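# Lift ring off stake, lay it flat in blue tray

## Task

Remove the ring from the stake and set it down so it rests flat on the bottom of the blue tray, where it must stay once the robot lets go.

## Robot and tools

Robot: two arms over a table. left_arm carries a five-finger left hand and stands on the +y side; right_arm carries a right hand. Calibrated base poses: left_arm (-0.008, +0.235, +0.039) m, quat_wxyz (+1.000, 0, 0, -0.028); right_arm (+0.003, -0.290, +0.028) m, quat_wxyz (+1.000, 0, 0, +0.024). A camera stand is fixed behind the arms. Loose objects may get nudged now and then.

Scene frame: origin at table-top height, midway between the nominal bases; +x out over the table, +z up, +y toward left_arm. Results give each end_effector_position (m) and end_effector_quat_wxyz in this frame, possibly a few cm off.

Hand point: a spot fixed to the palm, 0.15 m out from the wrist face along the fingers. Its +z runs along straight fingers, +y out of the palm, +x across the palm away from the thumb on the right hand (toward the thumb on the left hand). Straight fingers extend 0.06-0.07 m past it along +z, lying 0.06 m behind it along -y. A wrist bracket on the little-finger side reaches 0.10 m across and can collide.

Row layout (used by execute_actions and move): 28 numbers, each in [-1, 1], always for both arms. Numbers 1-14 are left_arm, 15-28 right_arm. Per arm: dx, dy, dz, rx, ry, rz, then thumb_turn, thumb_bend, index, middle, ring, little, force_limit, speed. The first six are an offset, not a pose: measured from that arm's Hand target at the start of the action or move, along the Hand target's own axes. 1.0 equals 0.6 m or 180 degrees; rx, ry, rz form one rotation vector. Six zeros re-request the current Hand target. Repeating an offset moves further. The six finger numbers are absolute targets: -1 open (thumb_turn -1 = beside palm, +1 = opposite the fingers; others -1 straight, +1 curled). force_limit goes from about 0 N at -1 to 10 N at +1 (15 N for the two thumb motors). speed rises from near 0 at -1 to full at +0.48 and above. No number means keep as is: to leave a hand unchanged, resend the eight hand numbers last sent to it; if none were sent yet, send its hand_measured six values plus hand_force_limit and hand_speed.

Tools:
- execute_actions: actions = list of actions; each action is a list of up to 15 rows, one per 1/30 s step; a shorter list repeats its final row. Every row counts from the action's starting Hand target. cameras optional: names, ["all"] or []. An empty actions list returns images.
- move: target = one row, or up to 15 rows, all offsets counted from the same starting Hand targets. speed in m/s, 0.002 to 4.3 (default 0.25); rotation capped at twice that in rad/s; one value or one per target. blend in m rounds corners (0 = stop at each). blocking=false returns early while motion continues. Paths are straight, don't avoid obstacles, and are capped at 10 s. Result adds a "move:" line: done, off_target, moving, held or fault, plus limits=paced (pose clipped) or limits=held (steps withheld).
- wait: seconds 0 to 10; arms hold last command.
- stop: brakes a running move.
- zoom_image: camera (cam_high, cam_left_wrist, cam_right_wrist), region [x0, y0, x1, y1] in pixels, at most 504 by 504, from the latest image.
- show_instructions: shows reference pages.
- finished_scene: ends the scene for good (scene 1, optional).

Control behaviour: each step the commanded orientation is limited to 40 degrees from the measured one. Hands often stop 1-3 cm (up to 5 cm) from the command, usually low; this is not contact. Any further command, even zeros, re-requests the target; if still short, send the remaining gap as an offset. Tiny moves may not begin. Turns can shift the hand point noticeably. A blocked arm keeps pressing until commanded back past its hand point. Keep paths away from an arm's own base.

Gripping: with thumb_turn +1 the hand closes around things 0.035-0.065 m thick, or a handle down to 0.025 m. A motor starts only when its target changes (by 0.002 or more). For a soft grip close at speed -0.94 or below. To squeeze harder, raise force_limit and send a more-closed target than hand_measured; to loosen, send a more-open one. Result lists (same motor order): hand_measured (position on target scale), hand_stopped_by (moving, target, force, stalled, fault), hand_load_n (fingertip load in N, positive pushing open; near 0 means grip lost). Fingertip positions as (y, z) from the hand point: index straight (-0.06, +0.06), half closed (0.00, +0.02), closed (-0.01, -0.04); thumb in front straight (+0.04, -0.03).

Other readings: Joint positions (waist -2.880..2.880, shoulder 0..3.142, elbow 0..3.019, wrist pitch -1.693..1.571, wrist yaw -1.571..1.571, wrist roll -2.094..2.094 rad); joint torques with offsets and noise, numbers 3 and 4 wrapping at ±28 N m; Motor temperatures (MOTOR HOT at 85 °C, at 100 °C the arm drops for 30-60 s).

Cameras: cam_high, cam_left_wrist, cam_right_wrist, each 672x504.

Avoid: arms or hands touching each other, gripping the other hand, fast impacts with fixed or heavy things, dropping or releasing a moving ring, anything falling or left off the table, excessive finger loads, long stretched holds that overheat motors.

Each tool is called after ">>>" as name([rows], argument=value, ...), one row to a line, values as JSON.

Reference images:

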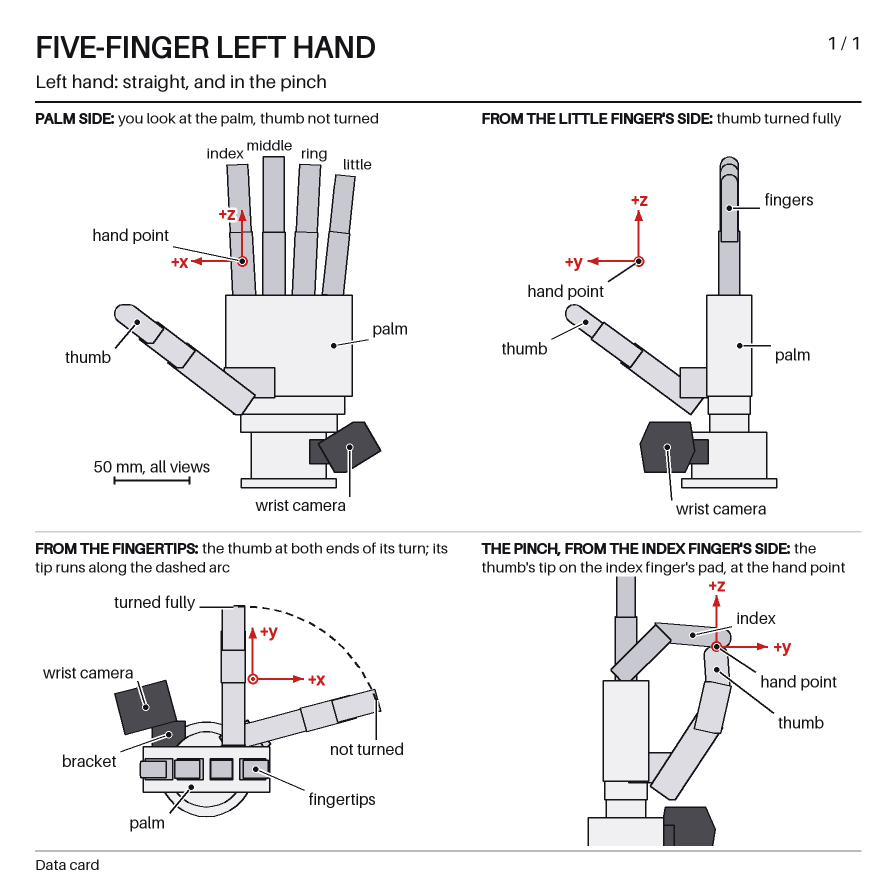

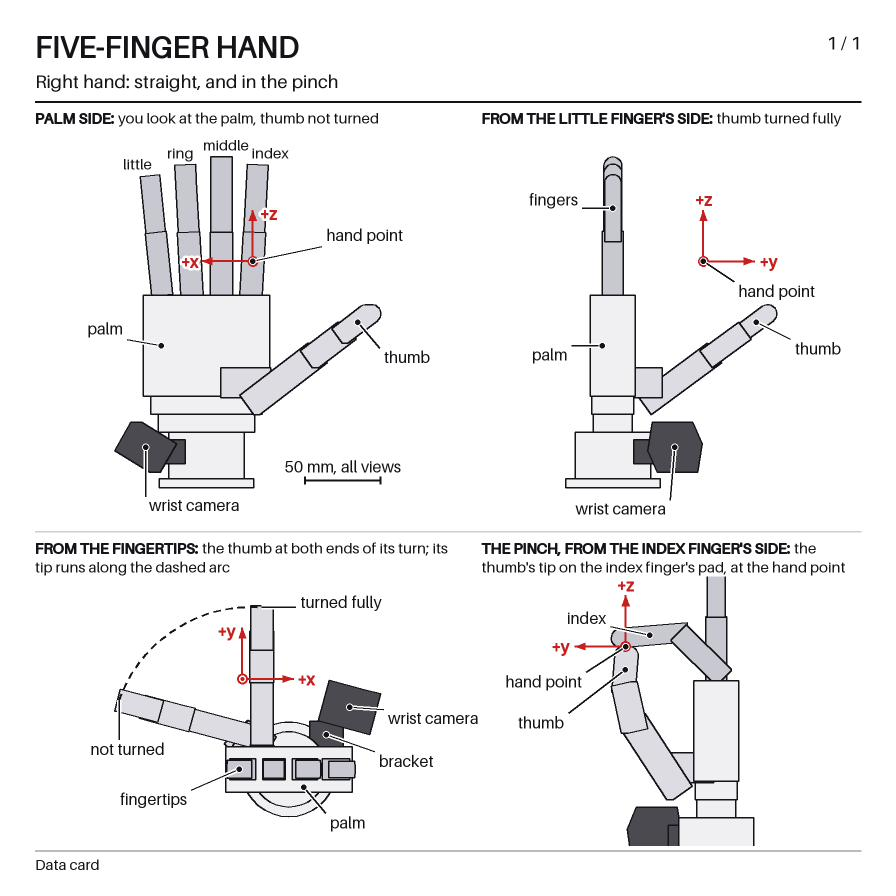

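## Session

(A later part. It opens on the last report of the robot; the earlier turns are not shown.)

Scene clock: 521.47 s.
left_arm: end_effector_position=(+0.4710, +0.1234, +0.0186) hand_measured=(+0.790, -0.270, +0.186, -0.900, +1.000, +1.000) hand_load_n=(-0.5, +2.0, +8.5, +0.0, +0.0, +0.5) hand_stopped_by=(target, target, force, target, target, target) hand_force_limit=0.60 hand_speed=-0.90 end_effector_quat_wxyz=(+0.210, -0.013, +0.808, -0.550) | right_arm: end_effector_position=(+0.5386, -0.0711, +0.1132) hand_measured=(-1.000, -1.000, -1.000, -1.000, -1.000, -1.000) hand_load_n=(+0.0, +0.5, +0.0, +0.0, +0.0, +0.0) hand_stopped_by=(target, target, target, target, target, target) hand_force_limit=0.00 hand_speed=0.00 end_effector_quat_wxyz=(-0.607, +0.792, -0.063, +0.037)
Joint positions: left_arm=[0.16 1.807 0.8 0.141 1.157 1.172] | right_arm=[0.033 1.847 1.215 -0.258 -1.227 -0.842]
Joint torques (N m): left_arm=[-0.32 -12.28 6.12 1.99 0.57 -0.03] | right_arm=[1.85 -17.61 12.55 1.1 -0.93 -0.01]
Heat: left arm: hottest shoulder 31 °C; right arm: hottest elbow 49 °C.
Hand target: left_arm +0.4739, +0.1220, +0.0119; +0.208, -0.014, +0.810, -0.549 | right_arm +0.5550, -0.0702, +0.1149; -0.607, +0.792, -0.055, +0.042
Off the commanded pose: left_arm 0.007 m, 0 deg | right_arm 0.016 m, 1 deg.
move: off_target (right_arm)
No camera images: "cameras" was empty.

>>> move(target=[-0.011,-0.0169,-0.0045,0,0,0,0.79,-0.27,0.52,-0.9,1,1,0.6,-0.9,0,0,0,0,0,0,-1,-1,-1,-1,-1,-1,0,0], speed=0.03, cameras=["cam_left_wrist","cam_right_wrist"])

>>> zoom_image(camera="cam_left_wrist", region=[220, 140, 420, 360])

>>> zoom_image(camera="cam_right_wrist", region=[340, 200, 430, 310])

Scene clock: 523.13 s.
left_arm: end_effector_position=(+0.4701, +0.1236, +0.0189) hand_measured=(+0.790, -0.270, +0.186, -0.900, +1.000, +1.000) hand_load_n=(-1.0, +2.5, +8.0, +0.0, +0.0, +0.0) hand_stopped_by=(target, target, force, target, target, target) hand_force_limit=0.60 hand_speed=-0.90 end_effector_quat_wxyz=(+0.208, -0.015, +0.809, -0.549) | right_arm: end_effector_position=(+0.5386, -0.0711, +0.1132) hand_measured=(-1.000, -1.000, -1.000, -1.000, -1.000, -1.000) hand_load_n=(+0.0, +0.0, +0.0, +0.0, +0.0, +0.0) hand_stopped_by=(target, target, target, target, target, target) hand_force_limit=0.00 hand_speed=0.00 end_effector_quat_wxyz=(-0.607, +0.792, -0.063, +0.037)
Joint positions: left_arm=[0.16 1.804 0.8 0.132 1.154 1.171] | right_arm=[0.033 1.847 1.215 -0.258 -1.227 -0.842]
Joint torques (N m): left_arm=[-0.5 -14.45 7.08 0.85 0.66 -0.04] | right_arm=[2.14 -17.03 12.67 1.05 -0.91 -0.05]
Heat: left arm: hottest shoulder 31 °C; right arm: hottest elbow 49 °C.
Hand target: left_arm +0.4769, +0.1220, +0.0240; +0.208, -0.014, +0.810, -0.549 | right_arm +0.5550, -0.0702, +0.1149; -0.607, +0.792, -0.055, +0.042
Off the commanded pose: left_arm 0.009 m, 0 deg | right_arm 0.016 m, 1 deg.
move: off_target (right_arm)
Images, in order (width x height): cam_left_wrist 672x504, cam_right_wrist 672x504.

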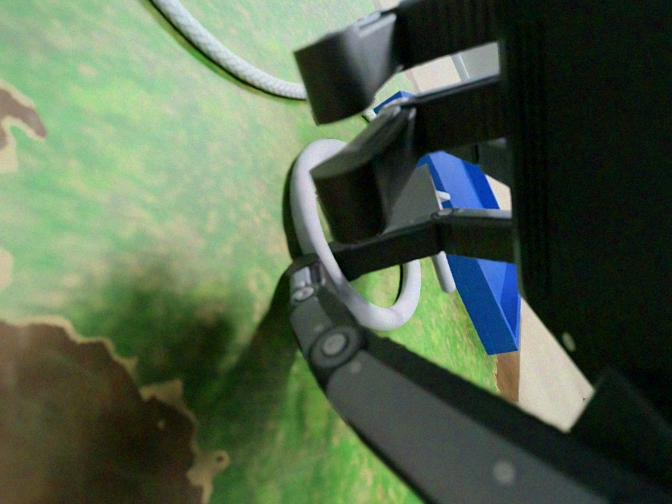

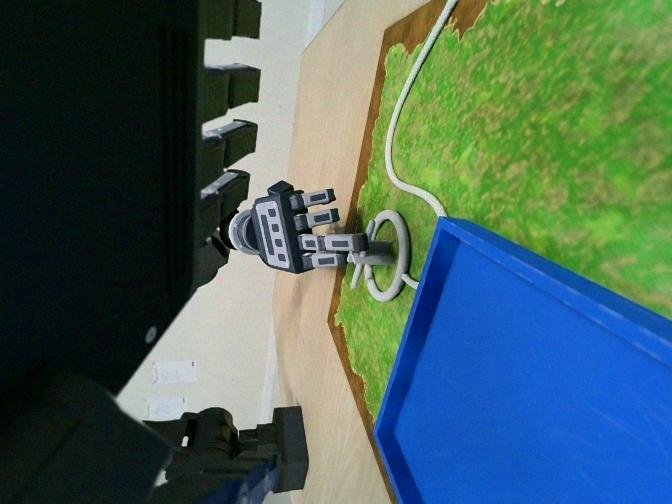

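Scaled by 2.291 from the camera's 672x504 image, which has a finer 960x720 frame.

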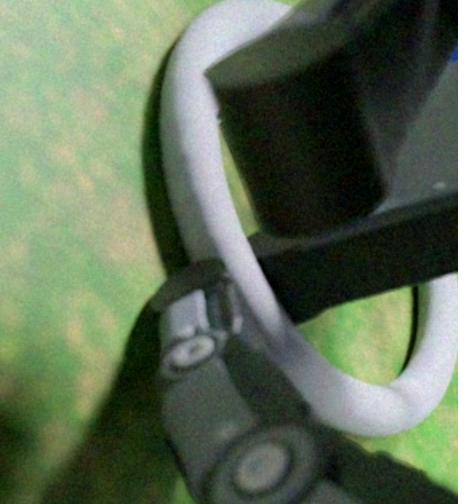

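Scaled by 4.582 from the camera's 672x504 image, which has a finer 960x720 frame.

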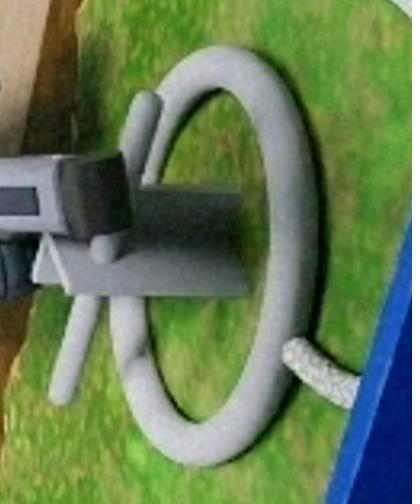

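>>> move(target=[-0.011,-0.0169,-0.0045,0,0,0,0.79,-0.27,0.52,-0.9,1,1,0.6,-0.9,0,0,0,0,0,0,-1,-1,-1,-1,-1,-1,0,0], speed=0.03, cameras=["cam_left_wrist","cam_right_wrist","cam_high"])

>>> zoom_image(camera="cam_left_wrist", region=[220, 140, 420, 360])

>>> zoom_image(camera="cam_right_wrist", region=[340, 200, 430, 310])

Scene clock: 524.67 s.
left_arm: end_effector_position=(+0.4654, +0.1237, +0.0223) hand_measured=(+0.790, -0.270, +0.186, -0.900, +1.000, +1.000) hand_load_n=(-0.5, +4.0, +6.5, +0.0, +0.0, +0.0) hand_stopped_by=(target, target, force, target, target, target) hand_force_limit=0.60 hand_speed=-0.90 end_effector_quat_wxyz=(+0.199, -0.023, +0.812, -0.548) | right_arm: end_effector_position=(+0.5386, -0.0711, +0.1132) hand_measured=(-1.000, -1.000, -1.000, -1.000, -1.000, -1.000) hand_load_n=(-0.5, +0.0, +0.0, +0.0, +0.0, +0.0) hand_stopped_by=(target, target, target, target, target, target) hand_force_limit=0.00 hand_speed=0.00 end_effector_quat_wxyz=(-0.607, +0.792, -0.063, +0.037)
Joint positions: left_arm=[0.16 1.788 0.8 0.09 1.149 1.171] | right_arm=[0.033 1.847 1.215 -0.258 -1.227 -0.842]
Joint torques (N m): left_arm=[-0.67 -14.97 8.1 1.09 0.85 -0.05] | right_arm=[1.26 -16.5 12.56 0.92 -0.9 -0.03]
Heat: left arm: hottest shoulder 32 °C; right arm: hottest elbow 49 °C.
Hand target: left_arm +0.4799, +0.1220, +0.0359; +0.208, -0.014, +0.810, -0.549 | right_arm +0.5550, -0.0702, +0.1149; -0.607, +0.792, -0.055, +0.042
Off the commanded pose: left_arm 0.020 m, 2 deg | right_arm 0.016 m, 1 deg.
move: off_target (left_arm, right_arm)

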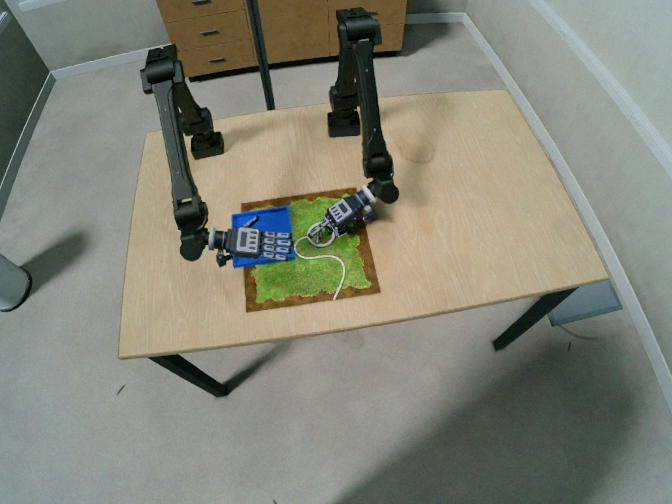

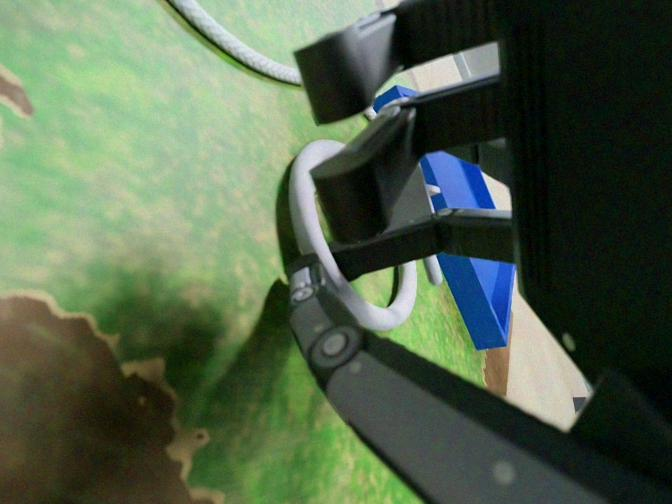

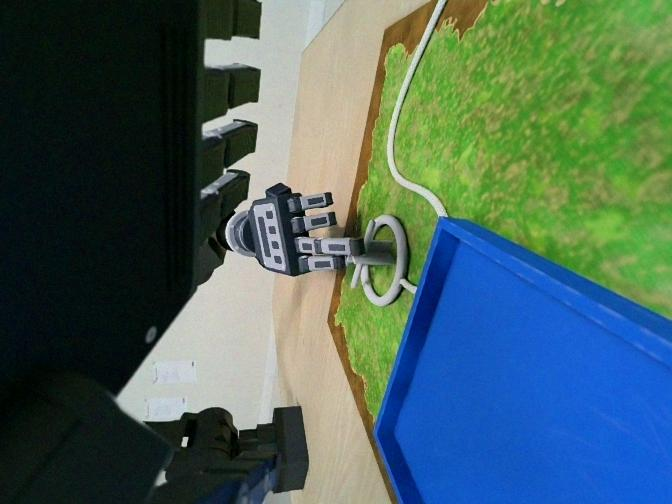

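Scaled by 2.291 from the camera's 672x504 image, which has a finer 960x720 frame.

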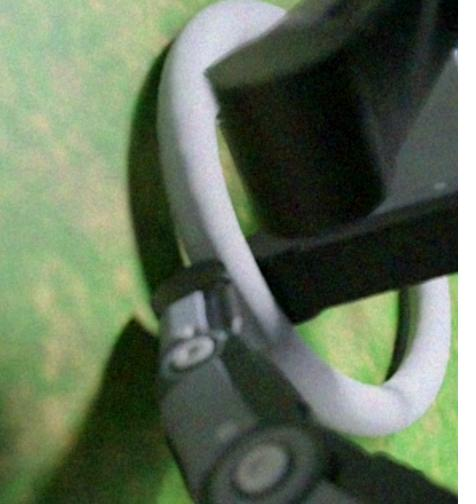

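Scaled by 4.582 from the camera's 672x504 image, which has a finer 960x720 frame.

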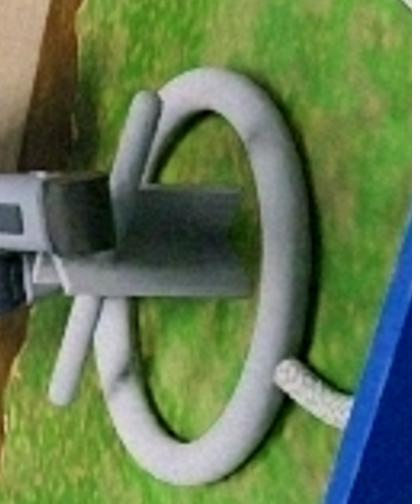

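>>> zoom_image(camera="cam_high", region=[305, 215, 345, 245])

Scaled by 12.600 from the camera's 672x504 image, which has a finer 960x720 frame.

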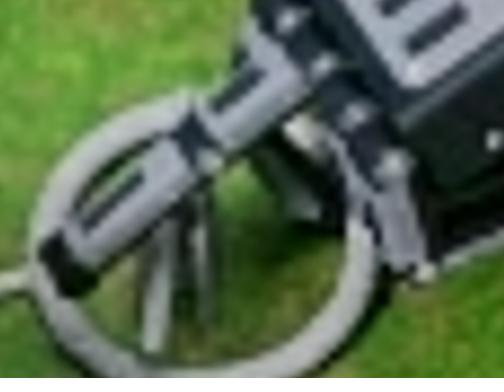

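>>> move([
  [0.011,0.0169,0.0045,0,0,0,0.79,-0.27,0.52,-0.9,1,1,0.6,-0.9,0,0,0,0,0,0,-1,-1,-1,-1,-1,-1,0,0],
  [0.022,0.0338,0.0090,0,0,0,0.79,-0.27,0.0,-0.9,1,1,0.2,-0.6,0,0,0,0,0,0,-1,-1,-1,-1,-1,-1,0,0],
], speed=0.05, cameras=["cam_left_wrist","cam_high"])

Scene clock: 535.53 s.
left_arm: end_effector_position=(+0.4722, +0.1240, +0.0202) hand_measured=(+0.790, -0.270, +0.000, -0.900, +1.000, +1.000) hand_load_n=(+0.0, +0.0, -0.5, +0.0, +0.0, +0.0) hand_stopped_by=(target, target, target, target, target, target) hand_force_limit=0.20 hand_speed=-0.60 end_effector_quat_wxyz=(+0.213, -0.013, +0.809, -0.548) | right_arm: end_effector_position=(+0.5386, -0.0711, +0.1132) hand_measured=(-1.000, -1.000, -1.000, -1.000, -1.000, -1.000) hand_load_n=(-0.5, +0.0, +0.0, +0.0, -0.5, +0.0) hand_stopped_by=(target, target, target, target, target, target) hand_force_limit=0.00 hand_speed=0.00 end_effector_quat_wxyz=(-0.607, +0.792, -0.063, +0.037)
Joint positions: left_arm=[0.16 1.803 0.8 0.141 1.152 1.171] | right_arm=[0.033 1.847 1.215 -0.258 -1.227 -0.842]
Joint torques (N m): left_arm=[-0.32 -12.16 6.15 1.98 0.75 -0.02] | right_arm=[1.14 -16.73 12.67 1.14 -0.96 -0.02]
Heat: left arm: hottest shoulder 31 °C; right arm: hottest elbow 49 °C.
Hand target: left_arm +0.4739, +0.1220, +0.0119; +0.208, -0.014, +0.810, -0.549 | right_arm +0.5550, -0.0702, +0.1149; -0.607, +0.792, -0.055, +0.042
Off the commanded pose: left_arm 0.009 m, 1 deg | right_arm 0.016 m, 1 deg.
move: off_target (right_arm)
Images, in order (width x height): cam_high 672x504, cam_left_wrist 672x504.

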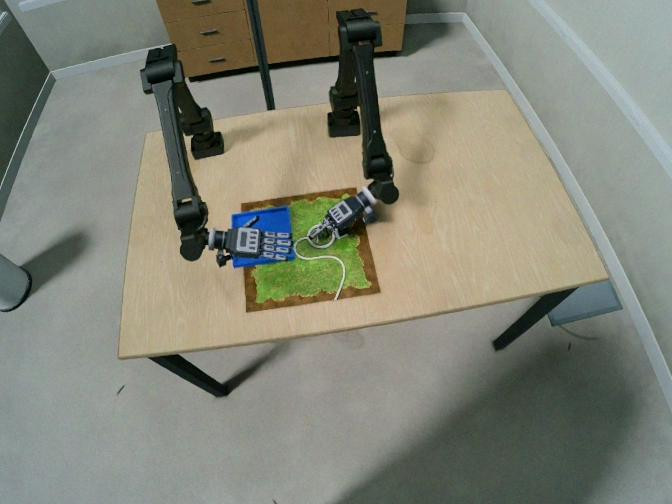

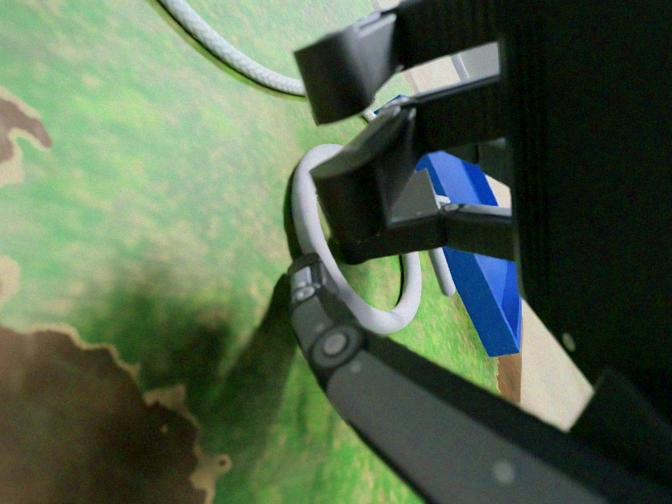

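>>> move([
  [-0.0318,-0.0667,-0.0437,0,0,0,0.79,-0.27,0.0,-0.9,1,1,0.2,-0.3,0,0,0,0,0,0,-1,-1,-1,-1,-1,-1,0,0],
  [-0.0318,-0.0667,-0.0437,0,0,0,0.6,-0.25,0.0,1.0,1,1,0.2,0,0,0,0,0,0,0,-1,-1,-1,-1,-1,-1,0,0],
], speed=0.1, cameras=["cam_left_wrist","cam_high"])

>>> zoom_image(camera="cam_high", region=[305, 215, 345, 245])

Scene clock: 538.30 s.
left_arm: end_effector_position=(+0.4591, +0.1273, +0.0540) hand_measured=(+0.600, -0.250, +0.000, +1.000, +1.000, +1.000) hand_load_n=(+0.0, +0.5, +0.0, +0.0, +0.0, +0.0) hand_stopped_by=(target, target, target, target, target, target) hand_force_limit=0.20 hand_speed=0.00 end_effector_quat_wxyz=(+0.194, -0.021, +0.810, -0.553) | right_arm: end_effector_position=(+0.5386, -0.0711, +0.1132) hand_measured=(-1.000, -1.000, -1.000, -1.000, -1.000, -1.000) hand_load_n=(-0.5, +0.0, +0.0, +0.0, +0.0, +0.0) hand_stopped_by=(target, target, target, target, target, target) hand_force_limit=0.00 hand_speed=0.00 end_effector_quat_wxyz=(-0.607, +0.792, -0.063, +0.037)
Joint positions: left_arm=[0.174 1.704 0.81 -0.043 1.17 1.208] | right_arm=[0.033 1.847 1.215 -0.258 -1.227 -0.842]
Joint torques (N m): left_arm=[0.5 -13.27 8.64 0.98 0.76 0.15] | right_arm=[1.08 -16.79 12.59 0.91 -0.93 -0.03]
Heat: left arm: hottest shoulder 31 °C; right arm: hottest elbow 49 °C.
Hand target: left_arm +0.4738, +0.1340, +0.0619; +0.208, -0.014, +0.810, -0.549 | right_arm +0.5550, -0.0702, +0.1149; -0.607, +0.792, -0.055, +0.042
Off the commanded pose: left_arm 0.018 m, 2 deg | right_arm 0.016 m, 1 deg.
move: off_target (left_arm, right_arm); target 2's new numbers were sent with left_arm's hand 0.021 m and 2 deg from that target
Images, in order (width x height): cam_high 672x504, cam_left_wrist 672x504.

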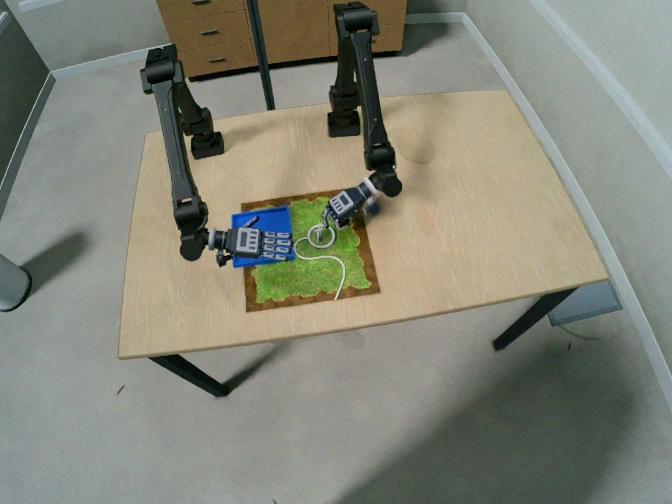

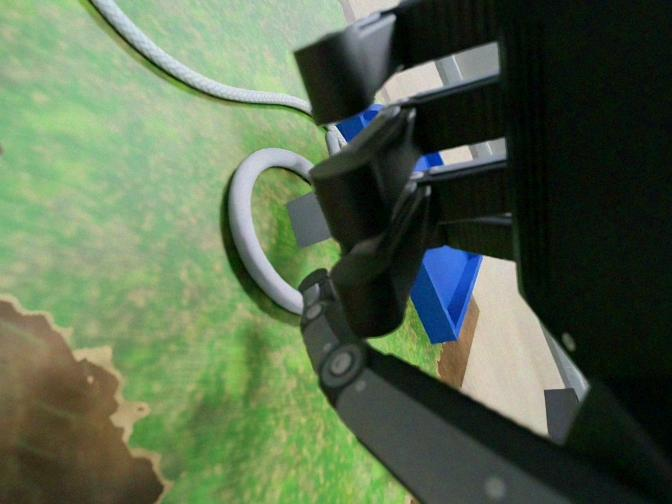

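Scaled by 12.600 from the camera's 672x504 image, which has a finer 960x720 frame.

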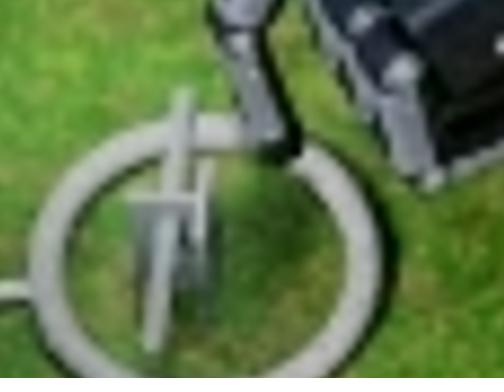

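>>> move(target=[0.043,0.0545,0.0237,-0.0046,0.0115,-0.0176,0.6,-0.25,0.03,1.0,1,1,0.2,0,0,0,0,0,0,0,-1,-1,-1,-1,-1,-1,0,0], speed=0.1, cameras=["cam_left_wrist","cam_high"])

>>> zoom_image(camera="cam_left_wrist", region=[220, 140, 420, 360])

>>> zoom_image(camera="cam_high", region=[305, 215, 345, 245])

Scene clock: 540.53 s.
left_arm: end_effector_position=(+0.4528, +0.1276, +0.0250) hand_measured=(+0.600, -0.250, +0.030, +1.000, +1.000, +1.000) hand_load_n=(+0.0, +0.0, +0.5, +0.0, +0.0, +0.0) hand_stopped_by=(target, target, target, target, target, target) hand_force_limit=0.20 hand_speed=0.00 end_effector_quat_wxyz=(+0.173, -0.035, +0.815, -0.551) | right_arm: end_effector_position=(+0.5386, -0.0711, +0.1132) hand_measured=(-1.000, -1.000, -1.000, -1.000, -1.000, -1.000) hand_load_n=(-0.5, +0.0, +0.0, +0.0, +0.0, -0.5) hand_stopped_by=(target, target, target, target, target, target) hand_force_limit=0.00 hand_speed=0.00 end_effector_quat_wxyz=(-0.607, +0.792, -0.063, +0.037)
Joint positions: left_arm=[0.174 1.77 0.81 -0.036 1.164 1.218] | right_arm=[0.033 1.847 1.215 -0.258 -1.227 -0.842]
Joint torques (N m): left_arm=[-0.56 -11.81 7.2 1.76 0.68 0.14] | right_arm=[1.08 -16.62 12.67 1.05 -0.92 -0.06]
Heat: left arm: hottest shoulder 31 °C; right arm: hottest elbow 49 °C.
Hand target: left_arm +0.4620, +0.1280, +0.0200; +0.178, -0.028, +0.816, -0.549 | right_arm +0.5550, -0.0702, +0.1149; -0.607, +0.792, -0.055, +0.042
Off the commanded pose: left_arm 0.010 m, 1 deg | right_arm 0.016 m, 1 deg.
move: off_target (right_arm)
Images, in order (width x height): cam_high 672x504, cam_left_wrist 672x504.

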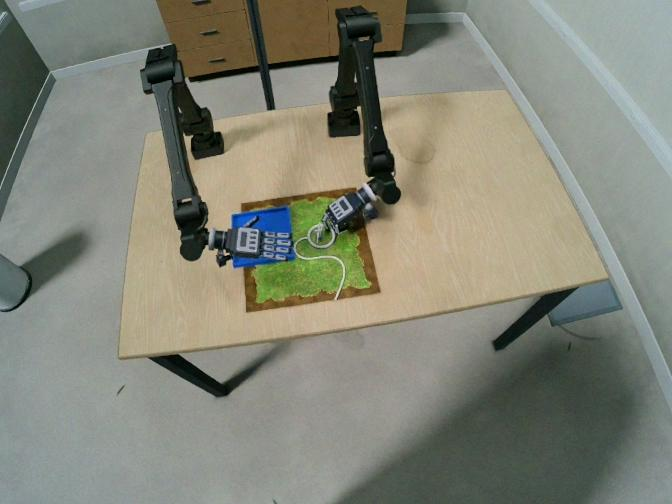

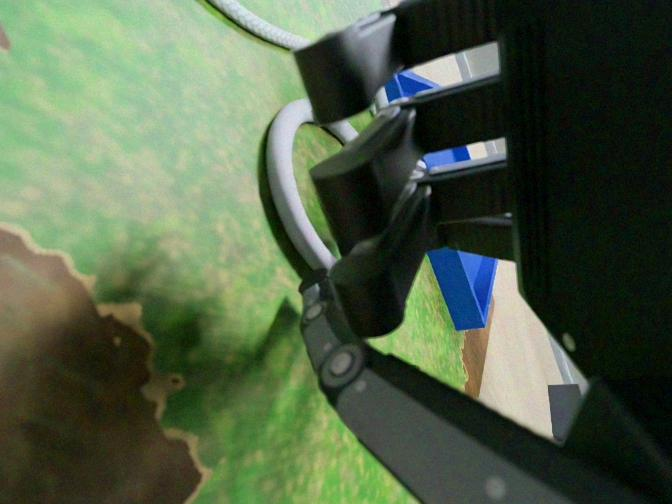

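Scaled by 2.291 from the camera's 672x504 image, which has a finer 960x720 frame.

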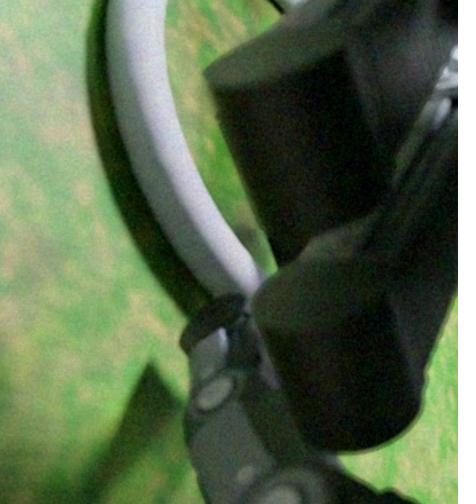

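Scaled by 12.600 from the camera's 672x504 image, which has a finer 960x720 frame.

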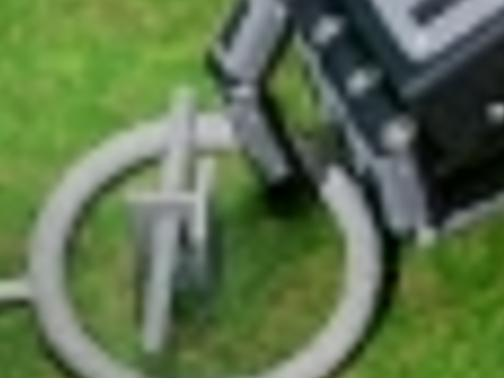

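>>> move(target=[-0.0139,0.0174,0.0134,0,0,0,0.6,-0.25,0.05,1.0,1,1,0.2,0,0,0,0,0,0,0,-1,-1,-1,-1,-1,-1,0,0], speed=0.08, cameras=["cam_left_wrist","cam_high"])

>>> zoom_image(camera="cam_left_wrist", region=[220, 140, 420, 360])

>>> zoom_image(camera="cam_high", region=[305, 215, 345, 245])

Scene clock: 542.00 s.
left_arm: end_effector_position=(+0.4615, +0.1281, +0.0185) hand_measured=(+0.600, -0.250, +0.050, +1.000, +1.000, +1.000) hand_load_n=(+0.0, +0.0, +0.0, +0.0, +0.0, +0.0) hand_stopped_by=(target, target, target, target, target, target) hand_force_limit=0.20 hand_speed=0.00 end_effector_quat_wxyz=(+0.176, -0.032, +0.814, -0.553) | right_arm: end_effector_position=(+0.5386, -0.0711, +0.1132) hand_measured=(-1.000, -1.000, -1.000, -1.000, -1.000, -1.000) hand_load_n=(+0.0, +0.0, +0.0, +0.0, -0.5, +0.0) hand_stopped_by=(target, target, target, target, target, target) hand_force_limit=0.00 hand_speed=0.00 end_effector_quat_wxyz=(-0.607, +0.792, -0.063, +0.037)
Joint positions: left_arm=[0.174 1.803 0.83 -0.015 1.168 1.218] | right_arm=[0.033 1.847 1.215 -0.258 -1.227 -0.842]
Joint torques (N m): left_arm=[-0.73 -11.52 8.01 1.84 0.38 0.04] | right_arm=[0.62 -17.32 12.67 1.02 -0.96 -0.01]
Heat: left arm: hottest shoulder 31 °C; right arm: hottest elbow 49 °C.
Hand target: left_arm +0.4738, +0.1270, +0.0099; +0.178, -0.028, +0.816, -0.549 | right_arm +0.5550, -0.0702, +0.1149; -0.607, +0.792, -0.055, +0.042
Off the commanded pose: left_arm 0.015 m, 1 deg | right_arm 0.016 m, 1 deg.
move: off_target (left_arm, right_arm)
Images, in order (width x height): cam_high 672x504, cam_left_wrist 672x504.

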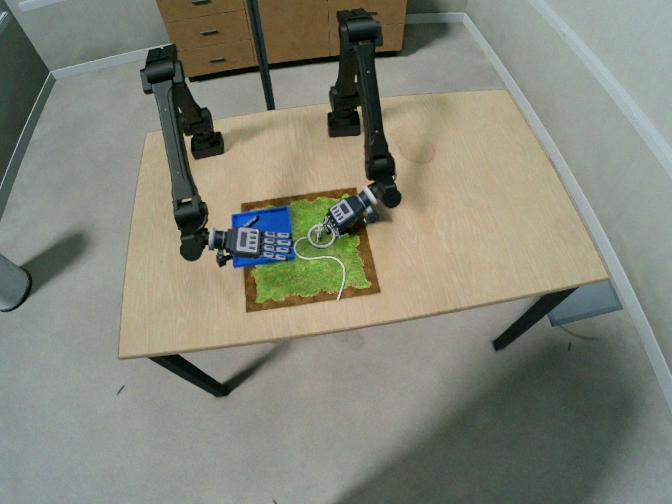

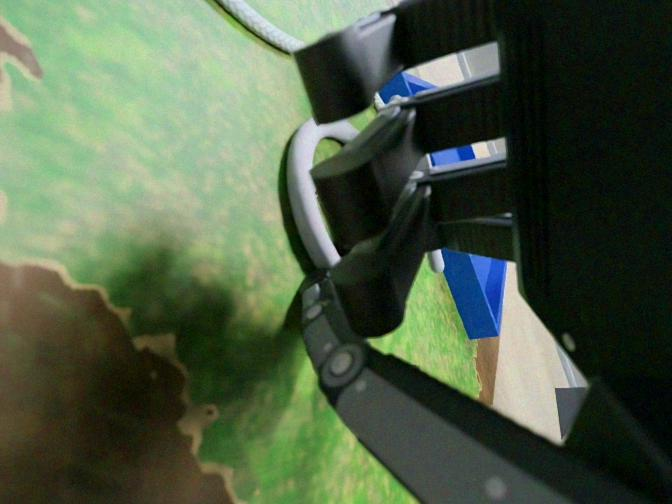

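Scaled by 2.291 from the camera's 672x504 image, which has a finer 960x720 frame.

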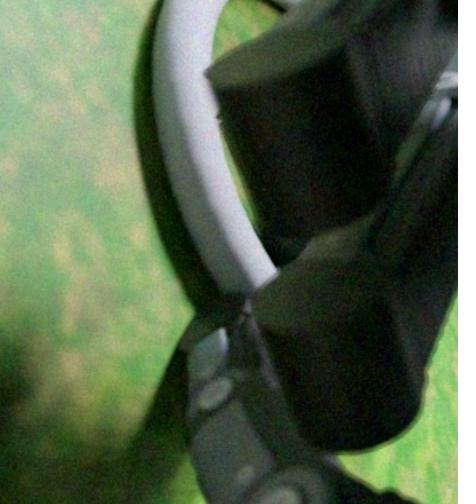

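Scaled by 12.600 from the camera's 672x504 image, which has a finer 960x720 frame.

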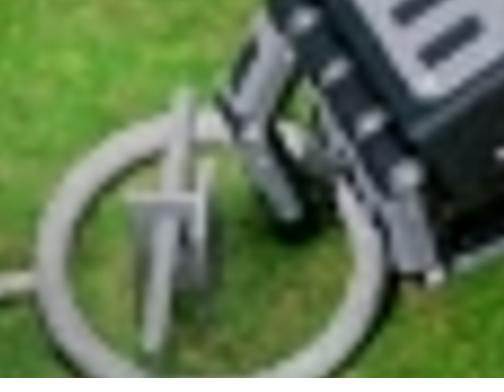

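>>> move(target=[0.0174,0.0338,0.0141,0,0,0,0.6,-0.25,0.08,1.0,1,1,0.2,-0.5,0,0,0,0,0,0,-1,-1,-1,-1,-1,-1,0,0], speed=0.08, cameras=["cam_left_wrist","cam_high"])

>>> zoom_image(camera="cam_left_wrist", region=[220, 140, 420, 360])

>>> zoom_image(camera="cam_high", region=[305, 215, 345, 245])

Scene clock: 543.73 s.
left_arm: end_effector_position=(+0.4677, +0.1260, +0.0169) hand_measured=(+0.600, -0.250, +0.080, +1.000, +1.000, +1.000) hand_load_n=(+2.0, -3.5, -1.0, +0.0, +0.0, +0.0) hand_stopped_by=(target, target, target, target, target, target) hand_force_limit=0.20 hand_speed=-0.50 end_effector_quat_wxyz=(+0.185, -0.025, +0.806, -0.561) | right_arm: end_effector_position=(+0.5386, -0.0711, +0.1132) hand_measured=(-1.000, -1.000, -1.000, -1.000, -1.000, -1.000) hand_load_n=(+0.0, +0.0, +0.0, +0.0, +0.0, -0.5) hand_stopped_by=(target, target, target, target, target, target) hand_force_limit=0.00 hand_speed=0.00 end_effector_quat_wxyz=(-0.607, +0.792, -0.063, +0.037)
Joint positions: left_arm=[0.174 1.824 0.83 0.053 1.188 1.193] | right_arm=[0.033 1.847 1.215 -0.258 -1.227 -0.842]
Joint torques (N m): left_arm=[-1.08 -9.11 6.27 2.09 -0.64 0.26] | right_arm=[0.62 -16.73 12.59 1.03 -0.92 -0.08]
Heat: left arm: hottest shoulder 31 °C; right arm: hottest elbow 49 °C.
Hand target: left_arm +0.4699, +0.1251, -0.0139; +0.178, -0.029, +0.816, -0.549 | right_arm +0.5550, -0.0702, +0.1149; -0.607, +0.792, -0.055, +0.042
Off the commanded pose: left_arm 0.031 m, 2 deg | right_arm 0.016 m, 1 deg.
move: off_target (left_arm, right_arm)
Images, in order (width x height): cam_high 672x504, cam_left_wrist 672x504.

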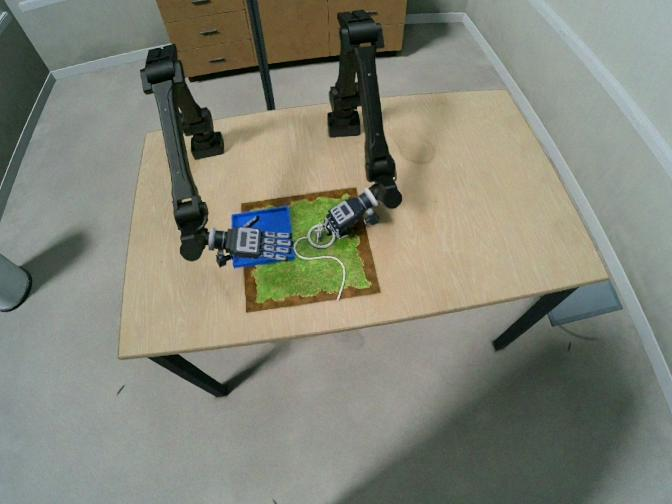

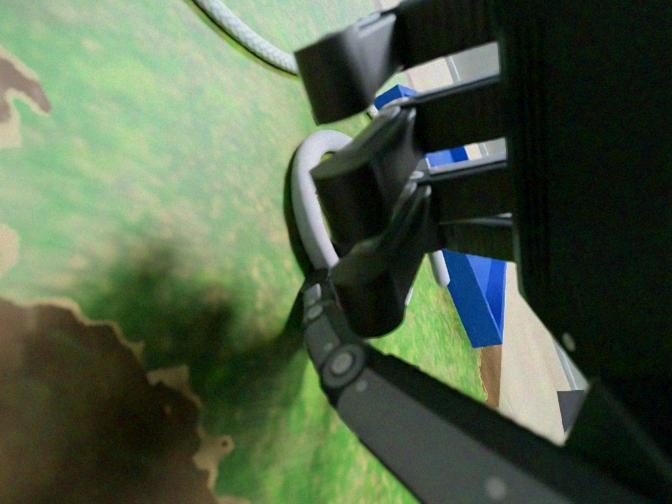

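Scaled by 2.291 from the camera's 672x504 image, which has a finer 960x720 frame.

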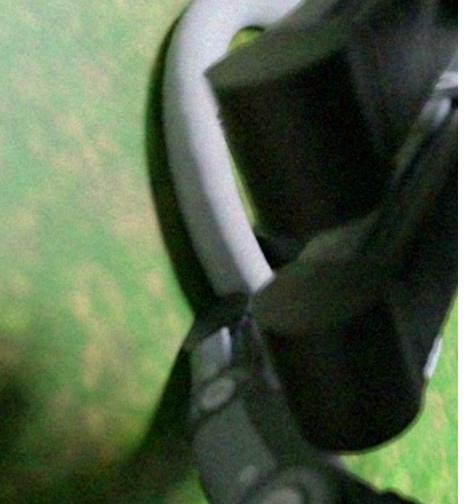

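Scaled by 12.600 from the camera's 672x504 image, which has a finer 960x720 frame.

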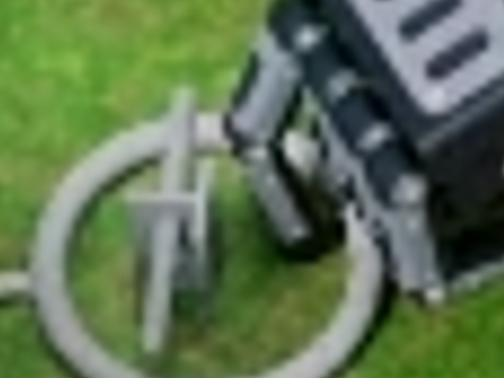

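>>> move([
  [0,0,0,0,0,0,0.6,-0.24,0.4,1.0,1,1,-0.65,-0.9,0,0,0,0,0,0,-1,-1,-1,-1,-1,-1,0,0],
  [-0.001,-0.0052,0.0149,0,0,0,0.6,-0.24,0.4,1.0,1,1,-0.65,-0.9,0,0,0,0,0,0,-1,-1,-1,-1,-1,-1,0,0],
  [-0.001,-0.0052,0.0149,0,0,0,0.6,-0.24,0.45,1.0,1,1,-0.4,-0.9,0,0,0,0,0,0,-1,-1,-1,-1,-1,-1,0,0],
], speed=0.06, cameras=["cam_left_wrist","cam_high"])

>>> zoom_image(camera="cam_left_wrist", region=[220, 140, 420, 360])

>>> zoom_image(camera="cam_high", region=[305, 215, 345, 245])

Scene clock: 546.60 s.
left_arm: end_effector_position=(+0.4741, +0.1212, +0.0166) hand_measured=(+0.600, -0.240, +0.142, +1.000, +1.000, +1.000) hand_load_n=(+0.5, -0.5, +3.0, +0.0, +0.0, +0.0) hand_stopped_by=(target, target, force, target, target, target) hand_force_limit=-0.40 hand_speed=-0.90 end_effector_quat_wxyz=(+0.194, -0.021, +0.807, -0.558) | right_arm: end_effector_position=(+0.5386, -0.0711, +0.1132) hand_measured=(-1.000, -1.000, -1.000, -1.000, -1.000, -1.000) hand_load_n=(+0.0, +0.0, +0.0, +0.0, +0.0, +0.0) hand_stopped_by=(target, target, target, target, target, target) hand_force_limit=0.00 hand_speed=0.00 end_effector_quat_wxyz=(-0.607, +0.792, -0.063, +0.037)
Joint positions: left_arm=[0.16 1.83 0.83 0.106 1.173 1.162] | right_arm=[0.033 1.847 1.215 -0.258 -1.227 -0.842]
Joint torques (N m): left_arm=[-1.49 -9.64 6.22 1.72 -0.54 0.15] | right_arm=[1.2 -17.14 12.71 0.91 -0.91 -0.05]
Heat: left arm: hottest shoulder 31 °C; right arm: hottest elbow 49 °C.
Hand target: left_arm +0.4728, +0.1160, -0.0140; +0.178, -0.029, +0.816, -0.549 | right_arm +0.5550, -0.0702, +0.1149; -0.607, +0.792, -0.055, +0.042
Off the commanded pose: left_arm 0.031 m, 3 deg | right_arm 0.016 m, 1 deg.
move: off_target (left_arm, right_arm); target 3's new numbers were sent with left_arm's hand 0.031 m and 2 deg from that target
Images, in order (width x height): cam_high 672x504, cam_left_wrist 672x504.

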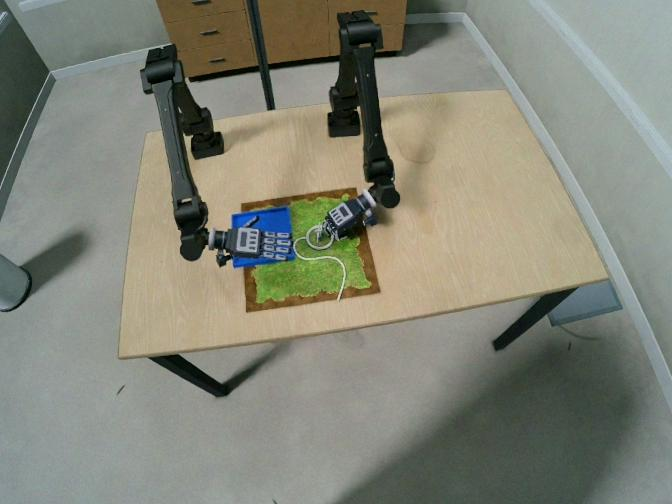

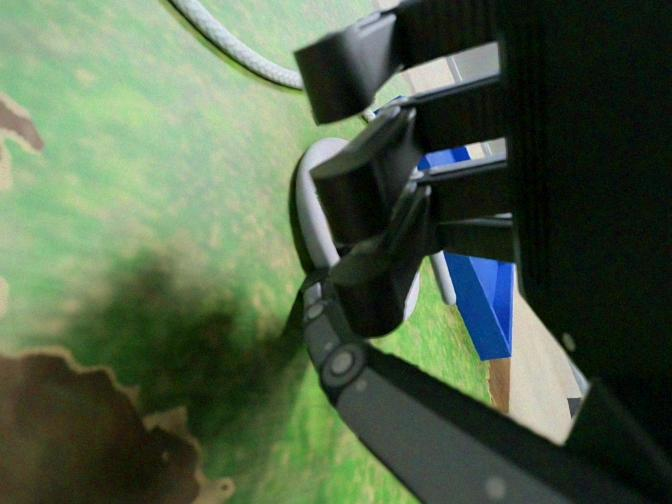

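Scaled by 2.291 from the camera's 672x504 image, which has a finer 960x720 frame.

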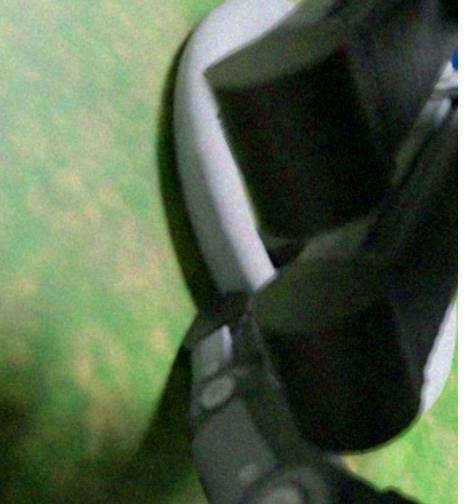

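Scaled by 12.600 from the camera's 672x504 image, which has a finer 960x720 frame.

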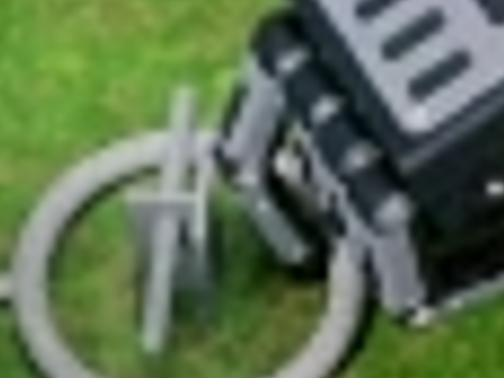

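>>> move(target=[0,0,0,0,0,0,0.6,-0.24,0.5,1.0,1,1,0.5,-0.92,0,0,0,0,0,0,-1,-1,-1,-1,-1,-1,0,0], speed=0.06, cameras=[])

Scene clock: 547.43 s.
left_arm: end_effector_position=(+0.4743, +0.1213, +0.0166) hand_measured=(+0.600, -0.240, +0.162, +1.000, +1.000, +1.000) hand_load_n=(+1.5, +0.5, +9.0, +0.0, +0.0, +0.0) hand_stopped_by=(target, target, force, target, target, target) hand_force_limit=0.50 hand_speed=-0.92 end_effector_quat_wxyz=(+0.194, -0.021, +0.807, -0.558) | right_arm: end_effector_position=(+0.5386, -0.0711, +0.1132) hand_measured=(-1.000, -1.000, -1.000, -1.000, -1.000, -1.000) hand_load_n=(-0.5, +0.0, +0.0, +0.0, +0.0, +0.0) hand_stopped_by=(target, target, target, target, target, target) hand_force_limit=0.00 hand_speed=0.00 end_effector_quat_wxyz=(-0.607, +0.792, -0.063, +0.037)
Joint positions: left_arm=[0.16 1.83 0.83 0.107 1.172 1.162] | right_arm=[0.033 1.847 1.215 -0.258 -1.227 -0.842]
Joint torques (N m): left_arm=[-1.32 -9.64 6.3 1.77 -0.52 0.14] | right_arm=[1.55 -15.74 12.55 1.07 -0.92 -0.05]
Heat: left arm: hottest shoulder 31 °C; right arm: hottest elbow 49 °C.
Hand target: left_arm +0.4729, +0.1162, -0.0140; +0.178, -0.029, +0.816, -0.548 | right_arm +0.5550, -0.0702, +0.1149; -0.607, +0.792, -0.055, +0.042
Off the commanded pose: left_arm 0.031 m, 3 deg | right_arm 0.016 m, 1 deg.
move: off_target (left_arm, right_arm)
No camera images: "cameras" was empty.

>>> move(target=[-0.0207,-0.0354,-0.0173,0.0089,-0.0067,0.0081,0.6,-0.24,0.5,1.0,1,1,0.5,-0.92,0,0,0,0,0,0,-1,-1,-1,-1,-1,-1,0,0], speed=0.05, cameras=[])

Scene clock: 548.93 s.
left_arm: end_effector_position=(+0.4745, +0.1206, +0.0178) hand_measured=(+0.600, -0.240, +0.162, +1.000, +1.000, +1.000) hand_load_n=(+1.0, +1.5, +8.0, +0.0, +0.0, +0.0) hand_stopped_by=(target, target, force, target, target, target) hand_force_limit=0.50 hand_speed=-0.92 end_effector_quat_wxyz=(+0.194, -0.020, +0.805, -0.560) | right_arm: end_effector_position=(+0.5386, -0.0711, +0.1132) hand_measured=(-1.000, -1.000, -1.000, -1.000, -1.000, -1.000) hand_load_n=(+0.0, +0.0, +0.0, +0.0, -0.5, +0.0) hand_stopped_by=(target, target, target, target, target, target) hand_force_limit=0.00 hand_speed=0.00 end_effector_quat_wxyz=(-0.607, +0.792, -0.063, +0.037)
Joint positions: left_arm=[0.16 1.83 0.83 0.112 1.178 1.157] | right_arm=[0.033 1.847 1.215 -0.258 -1.227 -0.842]
Joint torques (N m): left_arm=[-0.5 -13.39 6.19 1.92 0.39 -0.01] | right_arm=[1.38 -16.32 12.57 0.92 -0.95 -0.05]
Heat: left arm: hottest shoulder 31 °C; right arm: hottest elbow 49 °C.
Hand target: left_arm +0.4780, +0.1199, +0.0119; +0.194, -0.021, +0.807, -0.557 | right_arm +0.5550, -0.0702, +0.1149; -0.607, +0.792, -0.055, +0.042
Off the commanded pose: left_arm 0.007 m, 0 deg | right_arm 0.016 m, 1 deg.
move: off_target (right_arm)
No camera images: "cameras" was empty.


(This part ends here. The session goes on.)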